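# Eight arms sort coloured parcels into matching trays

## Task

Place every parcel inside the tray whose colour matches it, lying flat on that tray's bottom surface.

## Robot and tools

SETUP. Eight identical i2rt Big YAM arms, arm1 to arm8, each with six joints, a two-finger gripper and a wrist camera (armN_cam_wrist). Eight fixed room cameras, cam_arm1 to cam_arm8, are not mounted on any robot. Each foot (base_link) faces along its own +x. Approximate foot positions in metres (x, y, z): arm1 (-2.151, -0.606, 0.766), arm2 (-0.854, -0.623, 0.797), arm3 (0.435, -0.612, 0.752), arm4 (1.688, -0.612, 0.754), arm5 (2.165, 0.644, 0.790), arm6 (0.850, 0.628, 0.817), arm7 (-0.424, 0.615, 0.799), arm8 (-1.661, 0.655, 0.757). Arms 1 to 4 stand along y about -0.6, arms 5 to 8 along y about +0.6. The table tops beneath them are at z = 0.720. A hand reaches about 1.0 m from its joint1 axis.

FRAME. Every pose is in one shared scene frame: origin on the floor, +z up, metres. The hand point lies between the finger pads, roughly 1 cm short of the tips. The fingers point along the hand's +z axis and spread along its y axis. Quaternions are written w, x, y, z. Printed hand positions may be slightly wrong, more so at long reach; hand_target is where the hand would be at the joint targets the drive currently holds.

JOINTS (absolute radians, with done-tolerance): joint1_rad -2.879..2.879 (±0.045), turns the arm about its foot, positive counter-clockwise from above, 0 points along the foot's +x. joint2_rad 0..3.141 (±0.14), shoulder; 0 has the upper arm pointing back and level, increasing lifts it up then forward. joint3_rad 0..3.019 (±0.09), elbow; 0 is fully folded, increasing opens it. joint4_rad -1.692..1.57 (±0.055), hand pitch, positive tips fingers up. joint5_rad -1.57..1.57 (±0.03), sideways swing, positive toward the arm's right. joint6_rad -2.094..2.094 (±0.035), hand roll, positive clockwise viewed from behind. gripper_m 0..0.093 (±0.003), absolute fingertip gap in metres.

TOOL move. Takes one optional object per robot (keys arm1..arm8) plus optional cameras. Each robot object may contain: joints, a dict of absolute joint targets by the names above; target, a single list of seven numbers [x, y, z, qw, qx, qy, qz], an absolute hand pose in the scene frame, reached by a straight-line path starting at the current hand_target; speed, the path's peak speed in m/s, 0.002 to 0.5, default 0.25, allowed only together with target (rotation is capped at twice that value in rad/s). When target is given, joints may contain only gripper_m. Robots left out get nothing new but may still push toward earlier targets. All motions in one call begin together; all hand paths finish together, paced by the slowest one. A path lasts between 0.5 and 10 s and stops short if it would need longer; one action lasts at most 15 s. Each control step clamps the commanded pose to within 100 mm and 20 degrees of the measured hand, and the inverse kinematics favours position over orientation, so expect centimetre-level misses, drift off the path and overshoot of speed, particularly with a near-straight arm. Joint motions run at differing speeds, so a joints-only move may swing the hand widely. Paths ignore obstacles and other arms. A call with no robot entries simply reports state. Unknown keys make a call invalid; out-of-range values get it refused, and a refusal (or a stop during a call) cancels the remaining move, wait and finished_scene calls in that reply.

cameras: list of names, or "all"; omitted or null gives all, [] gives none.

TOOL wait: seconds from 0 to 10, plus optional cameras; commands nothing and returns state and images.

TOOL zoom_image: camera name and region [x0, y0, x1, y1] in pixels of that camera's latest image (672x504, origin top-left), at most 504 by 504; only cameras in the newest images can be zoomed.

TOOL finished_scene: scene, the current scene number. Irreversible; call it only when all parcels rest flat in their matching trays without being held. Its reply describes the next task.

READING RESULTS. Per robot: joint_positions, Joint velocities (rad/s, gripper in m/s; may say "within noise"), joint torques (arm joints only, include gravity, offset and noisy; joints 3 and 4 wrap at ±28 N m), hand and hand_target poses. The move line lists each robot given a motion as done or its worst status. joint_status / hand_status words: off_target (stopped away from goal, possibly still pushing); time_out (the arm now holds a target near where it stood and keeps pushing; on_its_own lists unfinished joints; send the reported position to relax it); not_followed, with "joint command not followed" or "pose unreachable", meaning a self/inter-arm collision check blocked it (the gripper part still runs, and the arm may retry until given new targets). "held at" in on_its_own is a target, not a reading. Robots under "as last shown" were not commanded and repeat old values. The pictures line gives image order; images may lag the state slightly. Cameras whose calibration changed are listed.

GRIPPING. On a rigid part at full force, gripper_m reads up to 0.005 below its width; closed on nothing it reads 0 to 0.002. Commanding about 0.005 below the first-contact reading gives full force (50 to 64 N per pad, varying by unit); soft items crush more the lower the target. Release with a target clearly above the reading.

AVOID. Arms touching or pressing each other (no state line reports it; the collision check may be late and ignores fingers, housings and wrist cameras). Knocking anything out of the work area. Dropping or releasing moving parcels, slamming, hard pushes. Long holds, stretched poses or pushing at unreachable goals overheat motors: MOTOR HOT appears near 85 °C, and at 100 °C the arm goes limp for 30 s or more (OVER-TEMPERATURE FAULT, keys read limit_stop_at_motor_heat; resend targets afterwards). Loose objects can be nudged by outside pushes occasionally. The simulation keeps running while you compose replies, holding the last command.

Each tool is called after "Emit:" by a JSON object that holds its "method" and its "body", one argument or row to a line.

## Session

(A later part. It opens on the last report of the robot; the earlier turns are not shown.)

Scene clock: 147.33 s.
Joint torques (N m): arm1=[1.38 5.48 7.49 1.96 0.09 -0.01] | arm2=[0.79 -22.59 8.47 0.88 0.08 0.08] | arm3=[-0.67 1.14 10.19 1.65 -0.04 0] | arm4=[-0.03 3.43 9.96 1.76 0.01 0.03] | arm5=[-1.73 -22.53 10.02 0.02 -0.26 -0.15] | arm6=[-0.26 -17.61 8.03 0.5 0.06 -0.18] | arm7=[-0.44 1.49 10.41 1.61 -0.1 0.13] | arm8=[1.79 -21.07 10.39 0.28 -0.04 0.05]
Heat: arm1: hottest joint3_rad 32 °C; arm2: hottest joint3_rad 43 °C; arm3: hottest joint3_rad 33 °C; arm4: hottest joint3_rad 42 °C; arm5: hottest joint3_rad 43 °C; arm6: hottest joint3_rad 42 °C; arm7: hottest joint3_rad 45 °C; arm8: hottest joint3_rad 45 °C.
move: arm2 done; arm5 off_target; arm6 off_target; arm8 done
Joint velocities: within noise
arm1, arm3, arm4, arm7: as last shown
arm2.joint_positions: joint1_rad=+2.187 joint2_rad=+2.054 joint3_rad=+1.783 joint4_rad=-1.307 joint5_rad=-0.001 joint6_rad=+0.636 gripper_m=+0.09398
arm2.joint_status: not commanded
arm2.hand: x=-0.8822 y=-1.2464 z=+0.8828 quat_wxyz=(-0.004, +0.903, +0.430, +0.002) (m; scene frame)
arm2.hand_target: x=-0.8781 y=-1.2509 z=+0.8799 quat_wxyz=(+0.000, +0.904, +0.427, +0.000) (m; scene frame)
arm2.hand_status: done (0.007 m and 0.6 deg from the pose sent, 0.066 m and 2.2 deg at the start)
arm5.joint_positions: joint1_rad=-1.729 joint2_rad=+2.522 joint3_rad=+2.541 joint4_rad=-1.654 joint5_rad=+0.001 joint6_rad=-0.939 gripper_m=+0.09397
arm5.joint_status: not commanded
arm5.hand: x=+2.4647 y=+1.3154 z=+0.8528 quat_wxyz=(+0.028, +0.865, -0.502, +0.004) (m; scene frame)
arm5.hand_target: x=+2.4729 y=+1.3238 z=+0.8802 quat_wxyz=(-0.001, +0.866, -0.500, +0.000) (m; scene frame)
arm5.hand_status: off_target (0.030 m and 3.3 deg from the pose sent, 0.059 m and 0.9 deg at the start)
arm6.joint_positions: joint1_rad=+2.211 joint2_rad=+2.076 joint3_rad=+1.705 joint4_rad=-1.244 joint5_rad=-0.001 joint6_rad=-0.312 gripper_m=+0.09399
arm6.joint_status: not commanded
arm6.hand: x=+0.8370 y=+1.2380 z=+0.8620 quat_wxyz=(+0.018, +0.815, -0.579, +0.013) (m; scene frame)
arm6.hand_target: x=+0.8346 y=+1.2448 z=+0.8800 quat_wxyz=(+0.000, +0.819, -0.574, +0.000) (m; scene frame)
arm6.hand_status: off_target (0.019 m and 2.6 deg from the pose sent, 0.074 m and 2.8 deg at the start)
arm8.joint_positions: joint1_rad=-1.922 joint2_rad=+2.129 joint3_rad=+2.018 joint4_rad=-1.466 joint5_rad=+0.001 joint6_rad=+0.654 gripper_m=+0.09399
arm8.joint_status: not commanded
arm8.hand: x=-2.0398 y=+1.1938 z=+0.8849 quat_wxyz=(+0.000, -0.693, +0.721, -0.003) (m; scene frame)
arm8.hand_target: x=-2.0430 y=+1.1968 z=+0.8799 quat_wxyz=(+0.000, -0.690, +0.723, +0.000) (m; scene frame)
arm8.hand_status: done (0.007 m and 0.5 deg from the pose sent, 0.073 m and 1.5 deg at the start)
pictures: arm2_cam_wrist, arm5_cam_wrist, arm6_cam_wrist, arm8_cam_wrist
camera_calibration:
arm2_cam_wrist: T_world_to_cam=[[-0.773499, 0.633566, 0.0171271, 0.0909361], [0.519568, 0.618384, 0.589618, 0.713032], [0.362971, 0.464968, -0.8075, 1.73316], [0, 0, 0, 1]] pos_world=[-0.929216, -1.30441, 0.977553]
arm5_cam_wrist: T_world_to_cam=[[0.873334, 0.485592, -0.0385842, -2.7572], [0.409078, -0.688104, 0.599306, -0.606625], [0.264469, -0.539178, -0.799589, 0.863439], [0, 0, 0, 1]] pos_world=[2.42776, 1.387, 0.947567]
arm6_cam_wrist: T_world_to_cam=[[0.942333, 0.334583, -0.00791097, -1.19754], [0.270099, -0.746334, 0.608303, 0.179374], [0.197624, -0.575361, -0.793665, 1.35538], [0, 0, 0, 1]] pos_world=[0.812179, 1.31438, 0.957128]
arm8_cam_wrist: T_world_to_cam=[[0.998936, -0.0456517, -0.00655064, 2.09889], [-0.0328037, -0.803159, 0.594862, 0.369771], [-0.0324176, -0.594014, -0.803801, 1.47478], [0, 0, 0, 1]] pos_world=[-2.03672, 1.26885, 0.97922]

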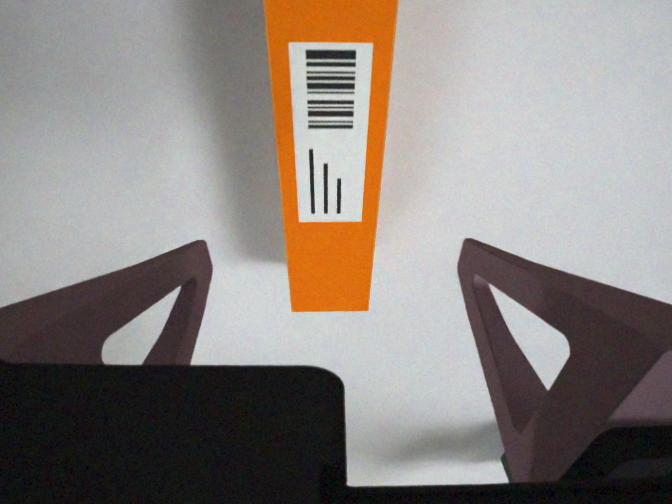

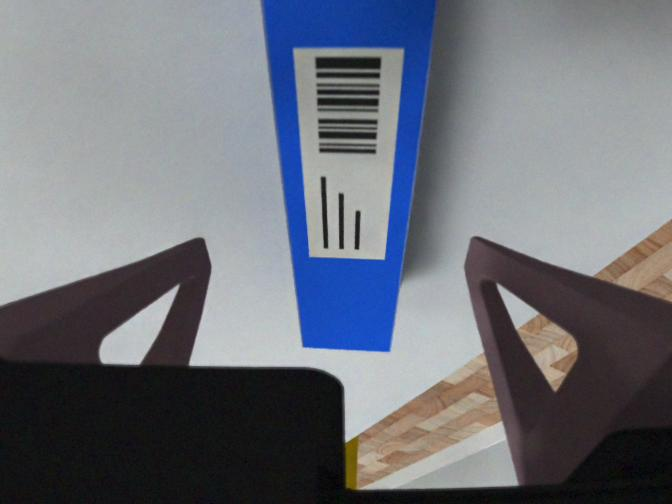

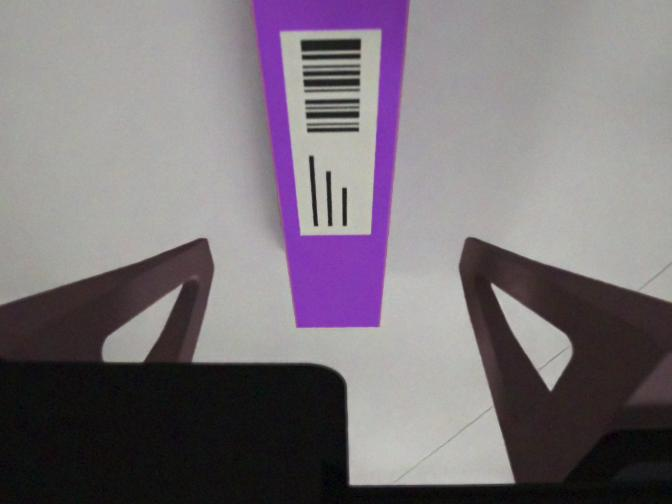

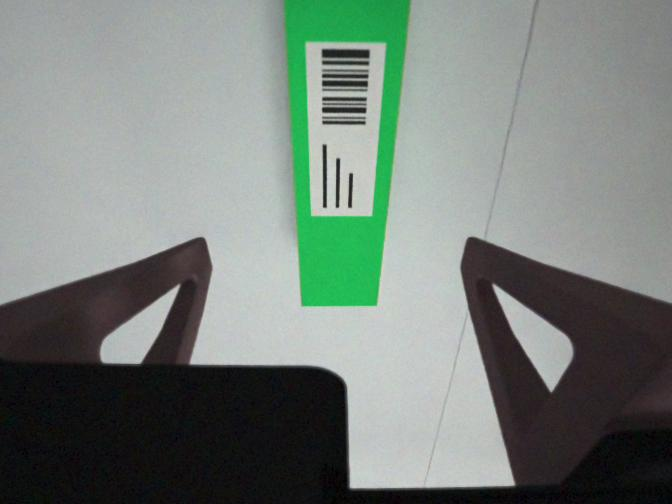

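Emit:
{"method": "move", "body": {
  "arm8": {"target":[-2.043,1.197,0.766,0,-0.6903,0.7235,0],"speed":0.15},
  "arm2": {"target":[-0.878,-1.251,0.766,0,0.9041,0.4274,0],"speed":0.15},
  "arm5": {"target":[2.4735,1.325,0.768,0,-0.866,0.5,0],"speed":0.15},
  "arm6": {"target":[0.8346,1.245,0.766,0,-0.8187,0.5742,0],"speed":0.15},
  "cameras": []
}}

Emit:
{"method": "move", "body": {
  "arm8": {"joints":{"gripper_m":0.045}},
  "arm2": {"joints":{"gripper_m":0.045}},
  "arm5": {"joints":{"gripper_m":0.045}},
  "arm6": {"joints":{"gripper_m":0.045}},
  "cameras": []
}}

Emit:
{"method": "move", "body": {
  "arm8": {"target":[-2.043,1.197,0.95,0,-0.6903,0.7235,0]},
  "arm2": {"target":[-0.878,-1.251,0.95,0,0.9041,0.4274,0]},
  "arm5": {"target":[2.4735,1.325,0.95,0,-0.866,0.5,0]},
  "arm6": {"target":[0.8346,1.245,0.95,0,-0.8187,0.5742,0]},
  "cameras": []
}}

Emit:
{"method": "move", "body": {
  "arm8": {"target":[-1.865,0.967,1.1,0,-0.6903,0.7235,0]},
  "arm2": {"target":[-0.874,-0.987,1.1,0,0.9041,0.4274,0]},
  "arm5": {"target":[2.312,0.988,1.1,0,-0.866,0.5,0]},
  "arm6": {"target":[0.843,0.99,1.1,0,-0.8187,0.5742,0]},
  "cameras": ["arm8_cam_wrist","arm2_cam_wrist","arm5_cam_wrist","arm6_cam_wrist"]
}}

Scene clock: 170.57 s.
Joint torques (N m): arm1=[1.67 5.6 7.6 1.99 0.11 0.01] | arm2=[0.79 -23 7.62 0.9 0.08 0.07] | arm3=[-0.62 1.2 10.19 1.62 -0.04 0] | arm4=[-0.03 3.43 9.96 1.77 0.01 0.03] | arm5=[-1.44 -21.48 7.05 0.68 -0.3 -0.15] | arm6=[-0.26 -15.27 7.65 0.57 0.06 -0.18] | arm7=[-0.26 1.67 10.47 1.61 -0.09 0.11] | arm8=[1.79 -20.89 9.46 0.2 -0.05 0.02]
Heat: arm1: hottest joint3_rad 32 °C; arm2: hottest joint3_rad 40 °C; arm3: hottest joint3_rad 33 °C; arm4: hottest joint3_rad 42 °C; arm5: hottest joint3_rad 41 °C; arm6: hottest joint3_rad 40 °C; arm7: hottest joint3_rad 45 °C; arm8: hottest joint3_rad 42 °C.
move: arm2 done; arm5 done; arm6 done; arm8 done
Joint velocities: within noise
arm1, arm3, arm4, arm7: as last shown
arm2.joint_positions: joint1_rad=+2.187 joint2_rad=+2.170 joint3_rad=+1.668 joint4_rad=-1.071 joint5_rad=-0.001 joint6_rad=+0.637 gripper_m=+0.09398
arm2.joint_status: not commanded
arm2.hand: x=-0.8823 y=-1.2481 z=+0.7718 quat_wxyz=(-0.001, +0.903, +0.430, +0.001) (m; scene frame)
arm2.hand_target: x=-0.8781 y=-1.2509 z=+0.7659 quat_wxyz=(+0.000, +0.904, +0.427, +0.000) (m; scene frame)
arm2.hand_status: done (0.008 m and 0.4 deg from the pose sent, 0.117 m and 0.6 deg at the start)
arm5.joint_positions: joint1_rad=-1.729 joint2_rad=+2.546 joint3_rad=+2.359 joint4_rad=-1.410 joint5_rad=+0.001 joint6_rad=-0.939 gripper_m=+0.09397
arm5.joint_status: not commanded
arm5.hand: x=+2.4677 y=+1.3219 z=+0.7658 quat_wxyz=(+0.009, +0.865, -0.502, +0.002) (m; scene frame)
arm5.hand_target: x=+2.4734 y=+1.3249 z=+0.7680 quat_wxyz=(+0.000, +0.866, -0.500, +0.000) (m; scene frame)
arm5.hand_status: done (0.007 m and 1.1 deg from the pose sent, 0.086 m and 3.3 deg at the start)
arm6.joint_positions: joint1_rad=+2.211 joint2_rad=+2.178 joint3_rad=+1.605 joint4_rad=-1.012 joint5_rad=-0.001 joint6_rad=-0.312 gripper_m=+0.09399
arm6.joint_status: not commanded
arm6.hand: x=+0.8369 y=+1.2389 z=+0.7666 quat_wxyz=(+0.006, +0.815, -0.579, +0.004) (m; scene frame)
arm6.hand_target: x=+0.8346 y=+1.2448 z=+0.7660 quat_wxyz=(+0.000, +0.819, -0.574, +0.000) (m; scene frame)
arm6.hand_status: done (0.007 m and 1.2 deg from the pose sent, 0.096 m and 2.6 deg at the start)
arm8.joint_positions: joint1_rad=-1.922 joint2_rad=+2.209 joint3_rad=+1.858 joint4_rad=-1.219 joint5_rad=+0.001 joint6_rad=+0.654 gripper_m=+0.09399
arm8.joint_status: not commanded
arm8.hand: x=-2.0412 y=+1.1957 z=+0.7740 quat_wxyz=(+0.000, -0.693, +0.721, +0.000) (m; scene frame)
arm8.hand_target: x=-2.0431 y=+1.1969 z=+0.7662 quat_wxyz=(+0.000, -0.690, +0.723, +0.000) (m; scene frame)
arm8.hand_status: done (0.008 m and 0.4 deg from the pose sent, 0.119 m and 0.5 deg at the start)
pictures: none
No camera images: "cameras" was empty.

Scene clock: 171.17 s.
Joint torques (N m): arm1=[1.32 5.95 7.56 1.99 0.07 0] | arm2=[0.79 -23.12 7.62 0.91 0.08 0.07] | arm3=[-0.56 1.32 10.15 1.62 -0.04 0.01] | arm4=[-0.03 3.43 9.95 1.76 0.01 0.03] | arm5=[-1.67 -22.48 7.05 0.61 -0.29 -0.17] | arm6=[-0.32 -15.38 7.56 0.53 0.05 -0.16] | arm7=[-0.21 1.55 10.44 1.61 -0.09 0.12] | arm8=[1.96 -21.01 9.55 0.24 -0.05 0.04]
Heat: arm1: hottest joint3_rad 32 °C; arm2: hottest joint3_rad 40 °C; arm3: hottest joint3_rad 33 °C; arm4: hottest joint3_rad 42 °C; arm5: hottest joint3_rad 41 °C; arm6: hottest joint3_rad 39 °C; arm7: hottest joint3_rad 45 °C; arm8: hottest joint3_rad 42 °C.
move: arm2 off_target; arm5 off_target; arm6 off_target; arm8 off_target
Joint velocities: within noise
arm1, arm3, arm4, arm7: as last shown
arm2.joint_positions: joint1_rad=+2.187 joint2_rad=+2.170 joint3_rad=+1.668 joint4_rad=-1.071 joint5_rad=-0.001 joint6_rad=+0.637 gripper_m=+0.05838
arm2.joint_status: gripper_m off_target (ended at +0.05841, target +0.04500)
arm2.hand: x=-0.8823 y=-1.2481 z=+0.7718 quat_wxyz=(-0.001, +0.903, +0.430, +0.001) (m; scene frame)
arm2.hand_target: x=-0.8781 y=-1.2508 z=+0.7659 quat_wxyz=(+0.000, +0.904, +0.427, +0.000) (m; scene frame)
arm2.hand_status: not commanded
arm5.joint_positions: joint1_rad=-1.729 joint2_rad=+2.546 joint3_rad=+2.359 joint4_rad=-1.410 joint5_rad=+0.001 joint6_rad=-0.939 gripper_m=+0.05835
arm5.joint_status: gripper_m off_target (ended at +0.05838, target +0.04500)
arm5.hand: x=+2.4676 y=+1.3219 z=+0.7658 quat_wxyz=(+0.009, +0.865, -0.502, +0.002) (m; scene frame)
arm5.hand_target: x=+2.4734 y=+1.3249 z=+0.7680 quat_wxyz=(+0.000, +0.866, -0.500, +0.000) (m; scene frame)
arm5.hand_status: not commanded
arm6.joint_positions: joint1_rad=+2.211 joint2_rad=+2.178 joint3_rad=+1.605 joint4_rad=-1.012 joint5_rad=-0.001 joint6_rad=-0.314 gripper_m=+0.05935
arm6.joint_status: gripper_m off_target (ended at +0.05938, target +0.04500)
arm6.hand: x=+0.8369 y=+1.2391 z=+0.7666 quat_wxyz=(+0.006, +0.815, -0.579, +0.004) (m; scene frame)
arm6.hand_target: x=+0.8346 y=+1.2449 z=+0.7660 quat_wxyz=(+0.000, +0.819, -0.574, +0.000) (m; scene frame)
arm6.hand_status: not commanded
arm8.joint_positions: joint1_rad=-1.922 joint2_rad=+2.209 joint3_rad=+1.858 joint4_rad=-1.219 joint5_rad=+0.001 joint6_rad=+0.655 gripper_m=+0.05937
arm8.joint_status: gripper_m off_target (ended at +0.05940, target +0.04500)
arm8.hand: x=-2.0412 y=+1.1957 z=+0.7740 quat_wxyz=(+0.000, -0.693, +0.721, +0.000) (m; scene frame)
arm8.hand_target: x=-2.0430 y=+1.1969 z=+0.7662 quat_wxyz=(+0.000, -0.690, +0.723, +0.000) (m; scene frame)
arm8.hand_status: not commanded
pictures: none
No camera images: "cameras" was empty.

Scene clock: 172.83 s.
Joint torques (N m): arm1=[1.49 6.12 7.56 1.94 0.1 0.01] | arm2=[0.79 -21.89 11.79 0.21 0.08 0.07] | arm3=[-0.56 1.32 10.19 1.58 -0.05 0.01] | arm4=[-0.03 3.43 9.96 1.77 0.01 0.03] | arm5=[-1.32 -21.19 9.85 -0.02 -0.24 -0.16] | arm6=[-0.26 -16.09 12.27 -0.27 0.05 -0.16] | arm7=[-0.21 1.44 10.4 1.62 -0.09 0.12] | arm8=[1.73 -20.07 14.87 -0.64 -0.05 0.05]
Heat: arm1: hottest joint3_rad 32 °C; arm2: hottest joint3_rad 40 °C; arm3: hottest joint3_rad 33 °C; arm4: hottest joint3_rad 42 °C; arm5: hottest joint3_rad 41 °C; arm6: hottest joint3_rad 39 °C; arm7: hottest joint3_rad 45 °C; arm8: hottest joint3_rad 42 °C.
move: arm2 off_target; arm5 off_target; arm6 off_target; arm8 off_target
Joint velocities: within noise
arm1, arm3, arm4, arm7: as last shown
arm2.joint_positions: joint1_rad=+2.187 joint2_rad=+2.006 joint3_rad=+1.863 joint4_rad=-1.447 joint5_rad=-0.001 joint6_rad=+0.637 gripper_m=+0.05839
arm2.joint_status: not commanded
arm2.hand: x=-0.8819 y=-1.2389 z=+0.9421 quat_wxyz=(-0.008, +0.903, +0.430, +0.005) (m; scene frame)
arm2.hand_target: x=-0.8780 y=-1.2505 z=+0.9501 quat_wxyz=(+0.001, +0.904, +0.427, +0.000) (m; scene frame)
arm2.hand_status: off_target (0.015 m and 1.2 deg from the pose sent, 0.178 m and 0.4 deg at the start)
arm5.joint_positions: joint1_rad=-1.729 joint2_rad=+2.431 joint3_rad=+2.580 joint4_rad=-1.674 joint5_rad=-0.001 joint6_rad=-0.939 gripper_m=+0.05834
arm5.joint_status: not commanded
arm5.hand: x=+2.4668 y=+1.3211 z=+0.9327 quat_wxyz=(-0.027, +0.865, -0.501, -0.003) (m; scene frame)
arm5.hand_target: x=+2.4729 y=+1.3239 z=+0.9496 quat_wxyz=(-0.043, +0.865, -0.500, -0.004) (m; scene frame)
arm5.hand_status: off_target (0.019 m and 3.1 deg from the pose sent, 0.184 m and 1.1 deg at the start; pose on its path clipped on 9 of 50 steps; a joint's target at an end of its range on 30 of 50 steps)
arm6.joint_positions: joint1_rad=+2.211 joint2_rad=+2.006 joint3_rad=+1.762 joint4_rad=-1.380 joint5_rad=-0.001 joint6_rad=-0.314 gripper_m=+0.05935
arm6.joint_status: not commanded
arm6.hand: x=+0.8372 y=+1.2287 z=+0.9245 quat_wxyz=(+0.022, +0.815, -0.578, +0.016) (m; scene frame)
arm6.hand_target: x=+0.8346 y=+1.2437 z=+0.9503 quat_wxyz=(+0.000, +0.819, -0.574, +0.000) (m; scene frame)
arm6.hand_status: off_target (0.030 m and 3.1 deg from the pose sent, 0.184 m and 1.1 deg at the start; pose on its path clipped on 3 of 50 steps)
arm8.joint_positions: joint1_rad=-1.922 joint2_rad=+2.113 joint3_rad=+2.137 joint4_rad=-1.620 joint5_rad=+0.001 joint6_rad=+0.655 gripper_m=+0.05937
arm8.joint_status: not commanded
arm8.hand: x=-2.0356 y=+1.1879 z=+0.9402 quat_wxyz=(-0.002, -0.692, +0.721, -0.013) (m; scene frame)
arm8.hand_target: x=-2.0426 y=+1.1963 z=+0.9500 quat_wxyz=(+0.000, -0.690, +0.724, +0.001) (m; scene frame)
arm8.hand_status: off_target (0.015 m and 1.5 deg from the pose sent, 0.176 m and 0.3 deg at the start)
pictures: none
No camera images: "cameras" was empty.

Scene clock: 175.33 s.
Joint torques (N m): arm1=[1.61 5.77 7.61 1.94 0.11 0.02] | arm2=[-0.44 -10.81 8.34 0.16 0.08 -0.09] | arm3=[-0.62 1.26 10.17 1.62 -0.05 0] | arm4=[-0.03 3.43 9.96 1.76 0.01 0.03] | arm5=[-0.21 -7.65 7.36 -0.21 -0.22 0.03] | arm6=[-0.67 -7.71 8.7 -0.17 0.05 -0.18] | arm7=[-0.21 1.55 10.45 1.59 -0.09 0.12] | arm8=[1.2 -8.53 9.63 -0.31 -0.06 -0.11]
Heat: arm1: hottest joint3_rad 32 °C; arm2: hottest joint3_rad 40 °C; arm3: hottest joint3_rad 33 °C; arm4: hottest joint3_rad 42 °C; arm5: hottest joint3_rad 41 °C; arm6: hottest joint3_rad 39 °C; arm7: hottest joint3_rad 45 °C; arm8: hottest joint3_rad 41 °C.
move: arm2 done; arm5 done; arm6 done; arm8 off_target
Joint velocities: within noise
arm1, arm3, arm4, arm7: as last shown
arm2.joint_positions: joint1_rad=+2.186 joint2_rad=+1.293 joint3_rad=+1.388 joint4_rad=-1.653 joint5_rad=-0.001 joint6_rad=+0.637 gripper_m=+0.05839
arm2.joint_status: not commanded
arm2.hand: x=-0.8710 y=-0.9896 z=+1.1007 quat_wxyz=(+0.006, +0.903, +0.430, -0.002) (m; scene frame)
arm2.hand_target: x=-0.8739 y=-0.9870 z=+1.0999 quat_wxyz=(+0.000, +0.904, +0.427, +0.000) (m; scene frame)
arm2.hand_status: done (0.004 m and 0.8 deg from the pose sent, 0.297 m and 1.2 deg at the start)
arm5.joint_positions: joint1_rad=-1.723 joint2_rad=+1.331 joint3_rad=+1.426 joint4_rad=-1.666 joint5_rad=-0.001 joint6_rad=-0.938 gripper_m=+0.05835
arm5.joint_status: not commanded
arm5.hand: x=+2.3157 y=+0.9884 z=+1.0980 quat_wxyz=(-0.004, +0.866, -0.499, +0.000) (m; scene frame)
arm5.hand_target: x=+2.3120 y=+0.9880 z=+1.1000 quat_wxyz=(+0.000, +0.866, -0.500, +0.000) (m; scene frame)
arm5.hand_status: done (0.004 m and 0.4 deg from the pose sent, 0.404 m and 3.1 deg at the start)
arm6.joint_positions: joint1_rad=+2.211 joint2_rad=+1.299 joint3_rad=+1.321 joint4_rad=-1.603 joint5_rad=-0.001 joint6_rad=-0.316 gripper_m=+0.05935
arm6.joint_status: not commanded
arm6.hand: x=+0.8425 y=+0.9933 z=+1.0933 quat_wxyz=(+0.004, +0.816, -0.578, +0.002) (m; scene frame)
arm6.hand_target: x=+0.8430 y=+0.9900 z=+1.0998 quat_wxyz=(+0.000, +0.819, -0.574, +0.000) (m; scene frame)
arm6.hand_status: done (0.007 m and 0.7 deg from the pose sent, 0.296 m and 3.1 deg at the start)
arm8.joint_positions: joint1_rad=-1.947 joint2_rad=+1.273 joint3_rad=+1.474 joint4_rad=-1.672 joint5_rad=+0.001 joint6_rad=+0.636 gripper_m=+0.05937
arm8.joint_status: not commanded
arm8.hand: x=-1.8683 y=+0.9673 z=+1.1011 quat_wxyz=(+0.009, -0.689, +0.723, +0.048) (m; scene frame)
arm8.hand_target: x=-1.8651 y=+0.9670 z=+1.0993 quat_wxyz=(+0.008, -0.690, +0.723, +0.042) (m; scene frame)
arm8.hand_status: off_target (0.004 m and 5.6 deg from the pose sent, 0.322 m and 1.5 deg at the start; a joint's target at an end of its range on 35 of 75 steps)
pictures: arm2_cam_wrist, arm5_cam_wrist, arm6_cam_wrist, arm8_cam_wrist
camera_calibration:
arm2_cam_wrist: T_world_to_cam=[[-0.772525, 0.634968, 0.00456312, -0.0506995], [0.521067, 0.62981, 0.576045, 0.447454], [0.362897, 0.447387, -0.817405, 1.77909], [0, 0, 0, 1]] pos_world=[-0.917947, -1.04556, 1.19672]
arm5_cam_wrist: T_world_to_cam=[[0.87086, 0.491396, 0.0115521, -2.51396], [0.398984, -0.720422, 0.567278, -0.827164], [0.28708, -0.48941, -0.823446, 0.847219], [0, 0, 0, 1]] pos_world=[2.27611, 1.05408, 1.19591]
arm6_cam_wrist: T_world_to_cam=[[0.940793, 0.338972, 0.00268727, -1.13374], [0.274079, -0.765302, 0.582403, -0.101618], [0.199475, -0.547184, -0.812895, 1.38851], [0, 0, 0, 1]] pos_world=[0.817495, 1.06631, 1.19094]
arm8_cam_wrist: T_world_to_cam=[[0.996353, -0.0504342, -0.0688218, 1.98709], [-0.0068642, -0.851367, 0.524526, 0.237408], [-0.0850467, -0.522141, -0.848608, 1.40115], [0, 0, 0, 1]] pos_world=[-1.85905, 1.03394, 1.20126]

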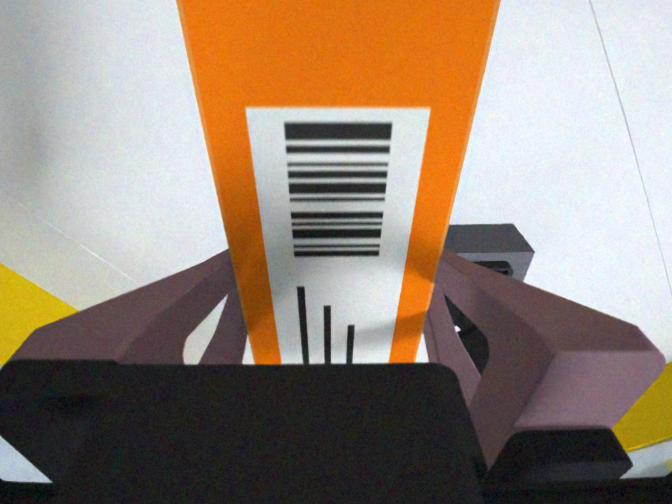

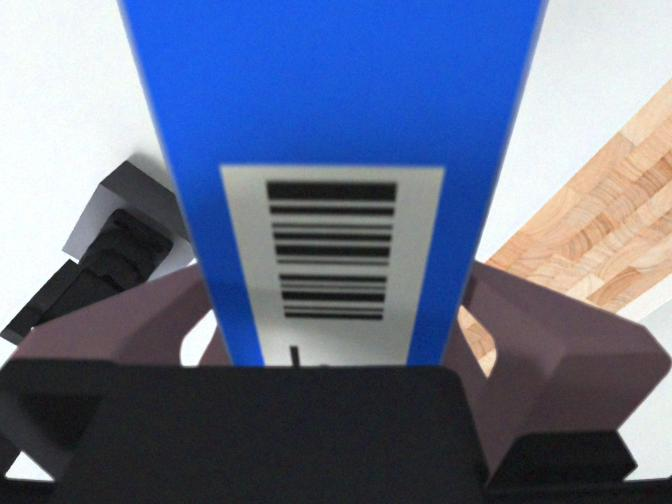

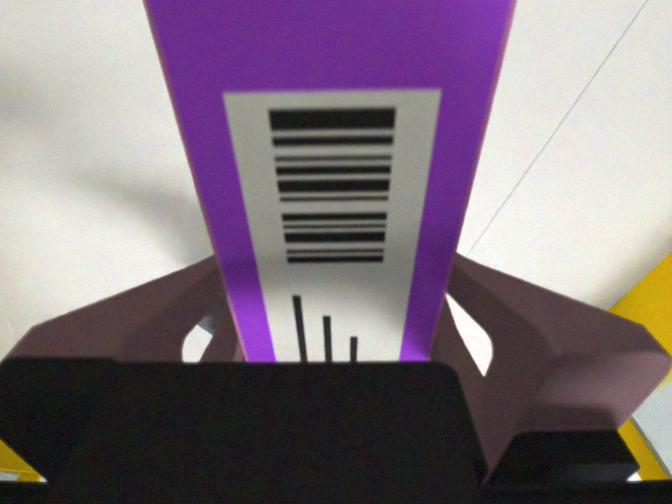

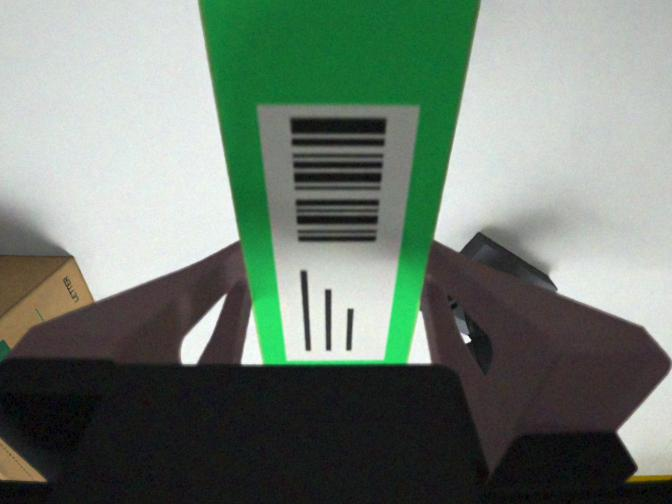

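Emit:
{"method": "move", "body": {
  "arm8": {"joints":{"joint1_rad":0.332,"joint6_rad":-0.274}},
  "arm2": {"joints":{"joint1_rad":-2.094,"joint6_rad":0.387}},
  "arm5": {"joints":{"joint1_rad":1.566,"joint6_rad":-0.265}},
  "arm6": {"joints":{"joint1_rad":-1.164,"joint6_rad":-0.211}},
  "cameras": ["cam_arm8","cam_arm2","cam_arm5","cam_arm6"]
}}

Emit:
{"method": "move", "body": {
  "arm8": {"target":[-1.845,-0.005,0.95,0,0.7071,0.7071,0]},
  "arm2": {"target":[-0.205,-0.36,0.95,0,0,1,0]},
  "arm5": {"target":[1.99,-0.005,0.95,0,0.7071,0.7071,0]},
  "arm6": {"target":[0.715,-0.005,0.95,0,0.7071,0.7071,0]},
  "cameras": ["cam_arm8","cam_arm2","cam_arm5","cam_arm6"]
}}

Scene clock: 205.63 s.
Joint torques (N m): arm1=[1.38 5.83 7.56 1.94 0.11 0.02] | arm2=[0.67 -10.81 8.36 0.18 -0.04 -0.19] | arm3=[-0.56 1.26 10.15 1.63 -0.05 0] | arm4=[-0.03 3.43 9.95 1.77 0.01 0.03] | arm5=[-0.85 -8 7.16 -0.08 -0.07 0.05] | arm6=[0.09 -7.71 8.7 -0.14 -0.05 -0.02] | arm7=[-0.21 1.55 10.47 1.57 -0.1 0.12] | arm8=[1.2 -8.12 9.68 -0.25 -0.03 -0.08]
Heat: arm1: hottest joint3_rad 32 °C; arm2: hottest joint3_rad 38 °C; arm3: hottest joint3_rad 33 °C; arm4: hottest joint3_rad 42 °C; arm5: hottest joint3_rad 39 °C; arm6: hottest joint3_rad 37 °C; arm7: hottest joint3_rad 46 °C; arm8: hottest joint3_rad 39 °C.
move: arm2 done; arm5 done; arm6 done; arm8 done
Joint velocities: within noise
arm1.joint_positions: joint1_rad=+0.458 joint2_rad=+0.456 joint3_rad=+1.438 joint4_rad=-1.139 joint5_rad=+0.063 joint6_rad=-0.074 gripper_m=+0.09396
arm1.joint_status: not commanded
arm1.hand: x=-1.9866 y=-0.6052 z=+1.4040 quat_wxyz=(-0.650, +0.024, -0.759, +0.041) (m; scene frame)
arm1.hand_target: x=-1.9921 y=-0.6053 z=+1.4119 quat_wxyz=(-0.658, +0.023, -0.752, +0.041) (m; scene frame)
arm1.hand_status: not commanded
arm2.joint_positions: joint1_rad=-2.099 joint2_rad=+1.293 joint3_rad=+1.388 joint4_rad=-1.653 joint5_rad=+0.002 joint6_rad=+0.400 gripper_m=+0.05840
arm2.joint_status: all done
arm2.hand: x=-0.5134 y=-0.4874 z=+1.1011 quat_wxyz=(-0.006, -0.009, -1.000, -0.002) (m; scene frame)
arm2.hand_target: x=-0.5165 y=-0.4862 z=+1.1004 quat_wxyz=(+0.000, +0.000, -1.000, -0.001) (m; scene frame)
arm2.hand_status: not commanded
arm3.joint_positions: joint1_rad=+0.288 joint2_rad=+0.566 joint3_rad=+1.355 joint4_rad=-1.309 joint5_rad=+0.227 joint6_rad=-0.408 gripper_m=+0.09396
arm3.joint_status: not commanded
arm3.hand: x=+0.2384 y=-0.5089 z=+1.2929 quat_wxyz=(-0.272, +0.862, -0.018, -0.428) (m; scene frame)
arm3.hand_target: x=+0.2407 y=-0.5098 z=+1.3061 quat_wxyz=(-0.276, +0.854, -0.020, -0.440) (m; scene frame)
arm3.hand_status: not commanded
arm4.joint_positions: joint1_rad=-0.202 joint2_rad=+0.526 joint3_rad=+1.372 joint4_rad=-1.530 joint5_rad=+0.176 joint6_rad=+0.279 gripper_m=+0.09396
arm4.joint_status: not commanded
arm4.hand: x=+1.8391 y=-0.5129 z=+1.2624 quat_wxyz=(-0.405, +0.175, -0.887, -0.138) (m; scene frame)
arm4.hand_target: x=+1.8372 y=-0.5146 z=+1.2716 quat_wxyz=(-0.414, +0.173, -0.882, -0.143) (m; scene frame)
arm4.hand_status: not commanded
arm5.joint_positions: joint1_rad=+1.570 joint2_rad=+1.336 joint3_rad=+1.426 joint4_rad=-1.666 joint5_rad=-0.002 joint6_rad=-0.275 gripper_m=+0.05834
arm5.joint_status: all done
arm5.hand: x=+2.0655 y=+0.2762 z=+1.0910 quat_wxyz=(-0.001, +0.703, +0.712, +0.006) (m; scene frame)
arm5.hand_target: x=+2.0644 y=+0.2792 z=+1.0948 quat_wxyz=(-0.002, +0.707, +0.707, +0.007) (m; scene frame)
arm5.hand_status: not commanded
arm6.joint_positions: joint1_rad=-1.172 joint2_rad=+1.299 joint3_rad=+1.321 joint4_rad=-1.603 joint5_rad=+0.002 joint6_rad=-0.217 gripper_m=+0.05946
arm6.joint_status: all done
arm6.hand: x=+0.7703 y=+0.2722 z=+1.0933 quat_wxyz=(+0.004, -0.708, -0.706, -0.004) (m; scene frame)
arm6.hand_target: x=+0.7742 y=+0.2747 z=+1.0998 quat_wxyz=(+0.000, -0.707, -0.707, +0.000) (m; scene frame)
arm6.hand_status: not commanded
arm7.joint_positions: joint1_rad=-0.316 joint2_rad=+0.535 joint3_rad=+1.368 joint4_rad=-1.177 joint5_rad=-0.073 joint6_rad=-0.126 gripper_m=+0.09396
arm7.joint_status: not commanded
arm7.hand: x=-0.2873 y=+0.4416 z=+1.3804 quat_wxyz=(-0.508, -0.311, -0.757, +0.270) (m; scene frame)
arm7.hand_target: x=-0.2897 y=+0.4449 z=+1.3917 quat_wxyz=(-0.517, -0.307, -0.750, +0.275) (m; scene frame)
arm7.hand_status: not commanded
arm8.joint_positions: joint1_rad=+0.336 joint2_rad=+1.273 joint3_rad=+1.474 joint4_rad=-1.672 joint5_rad=-0.002 joint6_rad=-0.268 gripper_m=+0.05940
arm8.joint_status: all done
arm8.hand: x=-1.7609 y=+0.2948 z=+1.1018 quat_wxyz=(-0.026, -0.707, -0.706, +0.043) (m; scene frame)
arm8.hand_target: x=-1.7623 y=+0.2972 z=+1.0999 quat_wxyz=(-0.022, -0.706, -0.706, +0.038) (m; scene frame)
arm8.hand_status: not commanded
pictures: cam_arm2, cam_arm5, cam_arm6, cam_arm8

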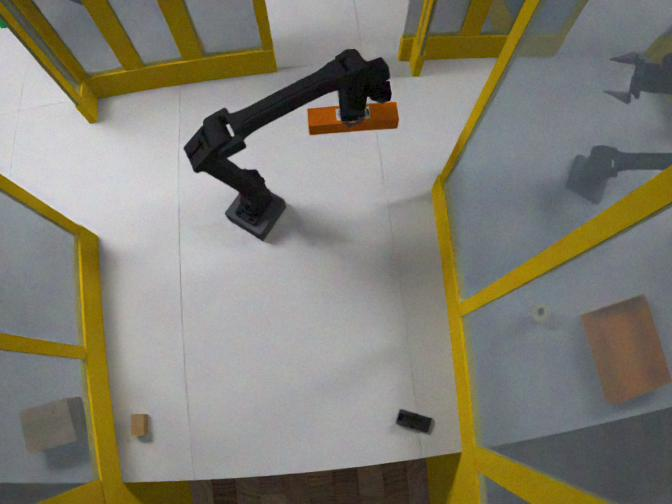

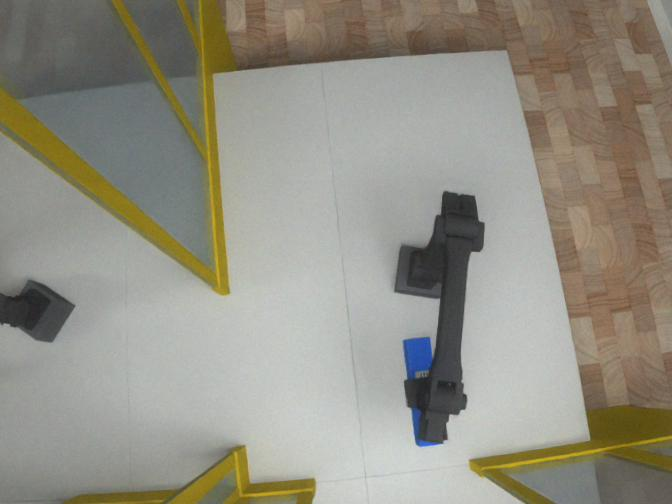

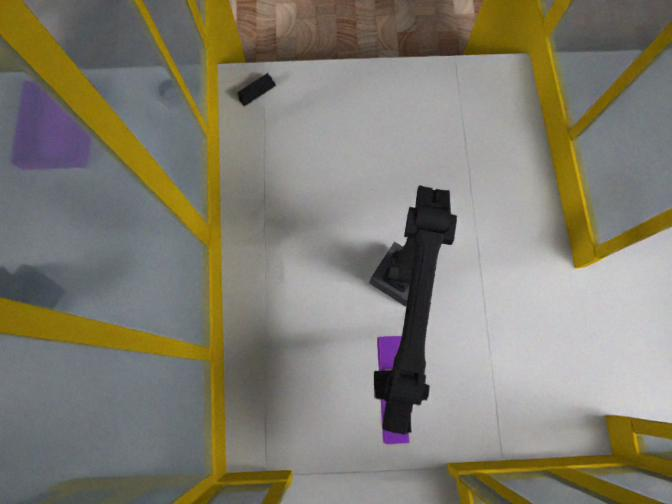

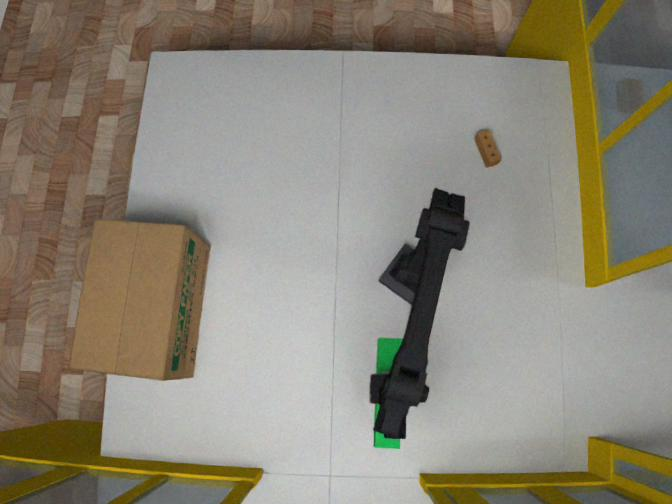

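Scene clock: 208.23 s.
Joint torques (N m): arm1=[1.44 5.89 7.56 1.94 0.1 0.02] | arm2=[0.73 -25.17 12.23 0.13 0.03 -0.19] | arm3=[-0.67 1.26 10.18 1.59 -0.05 0] | arm4=[-0.03 3.43 9.95 1.77 0.01 0.03] | arm5=[-0.73 -19.02 10.48 -0.16 -0.1 -0.01] | arm6=[0.09 -15.5 12.81 -0.24 -0.04 -0.02] | arm7=[-0.38 1.49 10.44 1.63 -0.09 0.12] | arm8=[1.67 -21.42 14.63 -0.64 -0.03 -0.05]
Heat: arm1: hottest joint3_rad 32 °C; arm2: hottest joint3_rad 39 °C; arm3: hottest joint3_rad 33 °C; arm4: hottest joint3_rad 42 °C; arm5: hottest joint3_rad 39 °C; arm6: hottest joint3_rad 37 °C; arm7: hottest joint3_rad 46 °C; arm8: hottest joint3_rad 40 °C.
move: arm2 off_target; arm5 off_target; arm6 off_target; arm8 off_target
Joint velocities: within noise
arm1, arm3, arm4, arm7: as last shown
arm2.joint_positions: joint1_rad=-2.099 joint2_rad=+2.254 joint3_rad=+2.282 joint4_rad=-1.619 joint5_rad=+0.002 joint6_rad=+0.399 gripper_m=+0.05840
arm2.joint_status: not commanded
arm2.hand: x=-0.2130 y=-0.3668 z=+0.9435 quat_wxyz=(+0.009, -0.009, -1.000, +0.004) (m; scene frame)
arm2.hand_target: x=-0.2056 y=-0.3602 z=+0.9500 quat_wxyz=(-0.001, +0.000, -1.000, +0.000) (m; scene frame)
arm2.hand_status: off_target (0.012 m and 1.6 deg from the pose sent, 0.366 m and 1.3 deg at the start)
arm5.joint_positions: joint1_rad=+1.570 joint2_rad=+2.152 joint3_rad=+2.099 joint4_rad=-1.552 joint5_rad=+0.000 joint6_rad=-0.271 gripper_m=+0.05834
arm5.joint_status: not commanded
arm5.hand: x=+1.9932 y=+0.0064 z=+0.9293 quat_wxyz=(-0.009, +0.704, +0.710, +0.019) (m; scene frame)
arm5.hand_target: x=+1.9902 y=-0.0040 z=+0.9501 quat_wxyz=(+0.000, +0.707, +0.707, +0.000) (m; scene frame)
arm5.hand_status: off_target (0.024 m and 2.5 deg from the pose sent, 0.323 m and 1.0 deg at the start)
arm6.joint_positions: joint1_rad=-1.172 joint2_rad=+2.075 joint3_rad=+1.903 joint4_rad=-1.435 joint5_rad=+0.001 joint6_rad=-0.217 gripper_m=+0.05946
arm6.joint_status: not commanded
arm6.hand: x=+0.7124 y=+0.0118 z=+0.9352 quat_wxyz=(+0.010, -0.708, -0.706, -0.015) (m; scene frame)
arm6.hand_target: x=+0.7153 y=-0.0040 z=+0.9502 quat_wxyz=(+0.000, -0.707, -0.707, +0.000) (m; scene frame)
arm6.hand_status: off_target (0.023 m and 2.1 deg from the pose sent, 0.317 m and 0.6 deg at the start)
arm8.joint_positions: joint1_rad=+0.336 joint2_rad=+2.201 joint3_rad=+2.279 joint4_rad=-1.670 joint5_rad=-0.002 joint6_rad=-0.268 gripper_m=+0.05940
arm8.joint_status: not commanded
arm8.hand: x=-1.8411 y=+0.0045 z=+0.9381 quat_wxyz=(+0.004, -0.708, -0.706, -0.010) (m; scene frame)
arm8.hand_target: x=-1.8447 y=-0.0042 z=+0.9498 quat_wxyz=(-0.002, -0.707, -0.707, +0.004) (m; scene frame)
arm8.hand_status: off_target (0.016 m and 1.2 deg from the pose sent, 0.346 m and 5.7 deg at the start; a joint's target at an end of its range on 24 of 78 steps)
pictures: cam_arm2, cam_arm5, cam_arm6, cam_arm8

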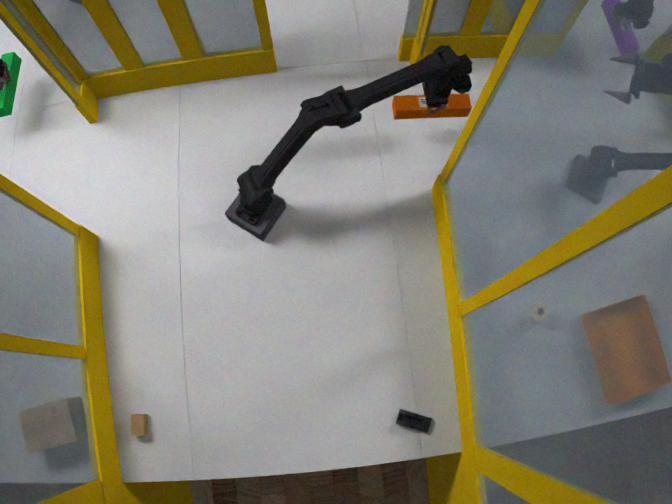

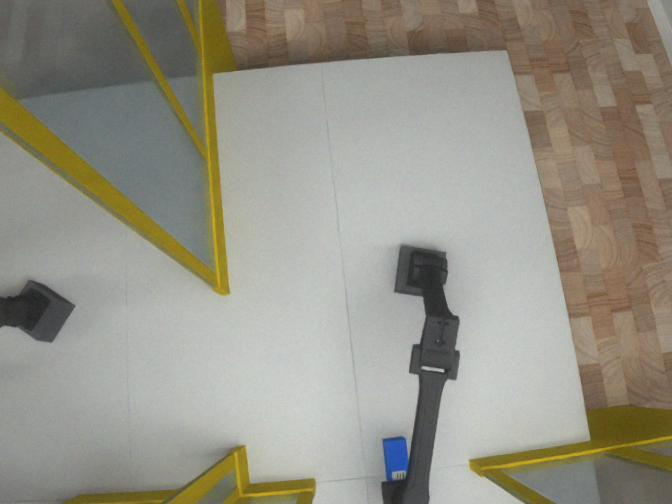

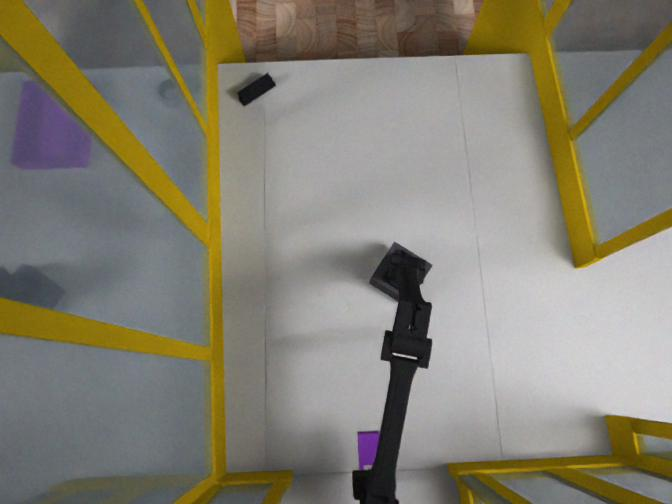

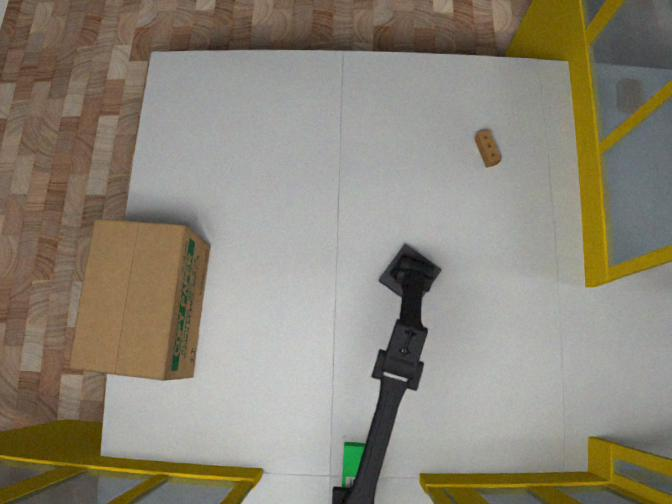

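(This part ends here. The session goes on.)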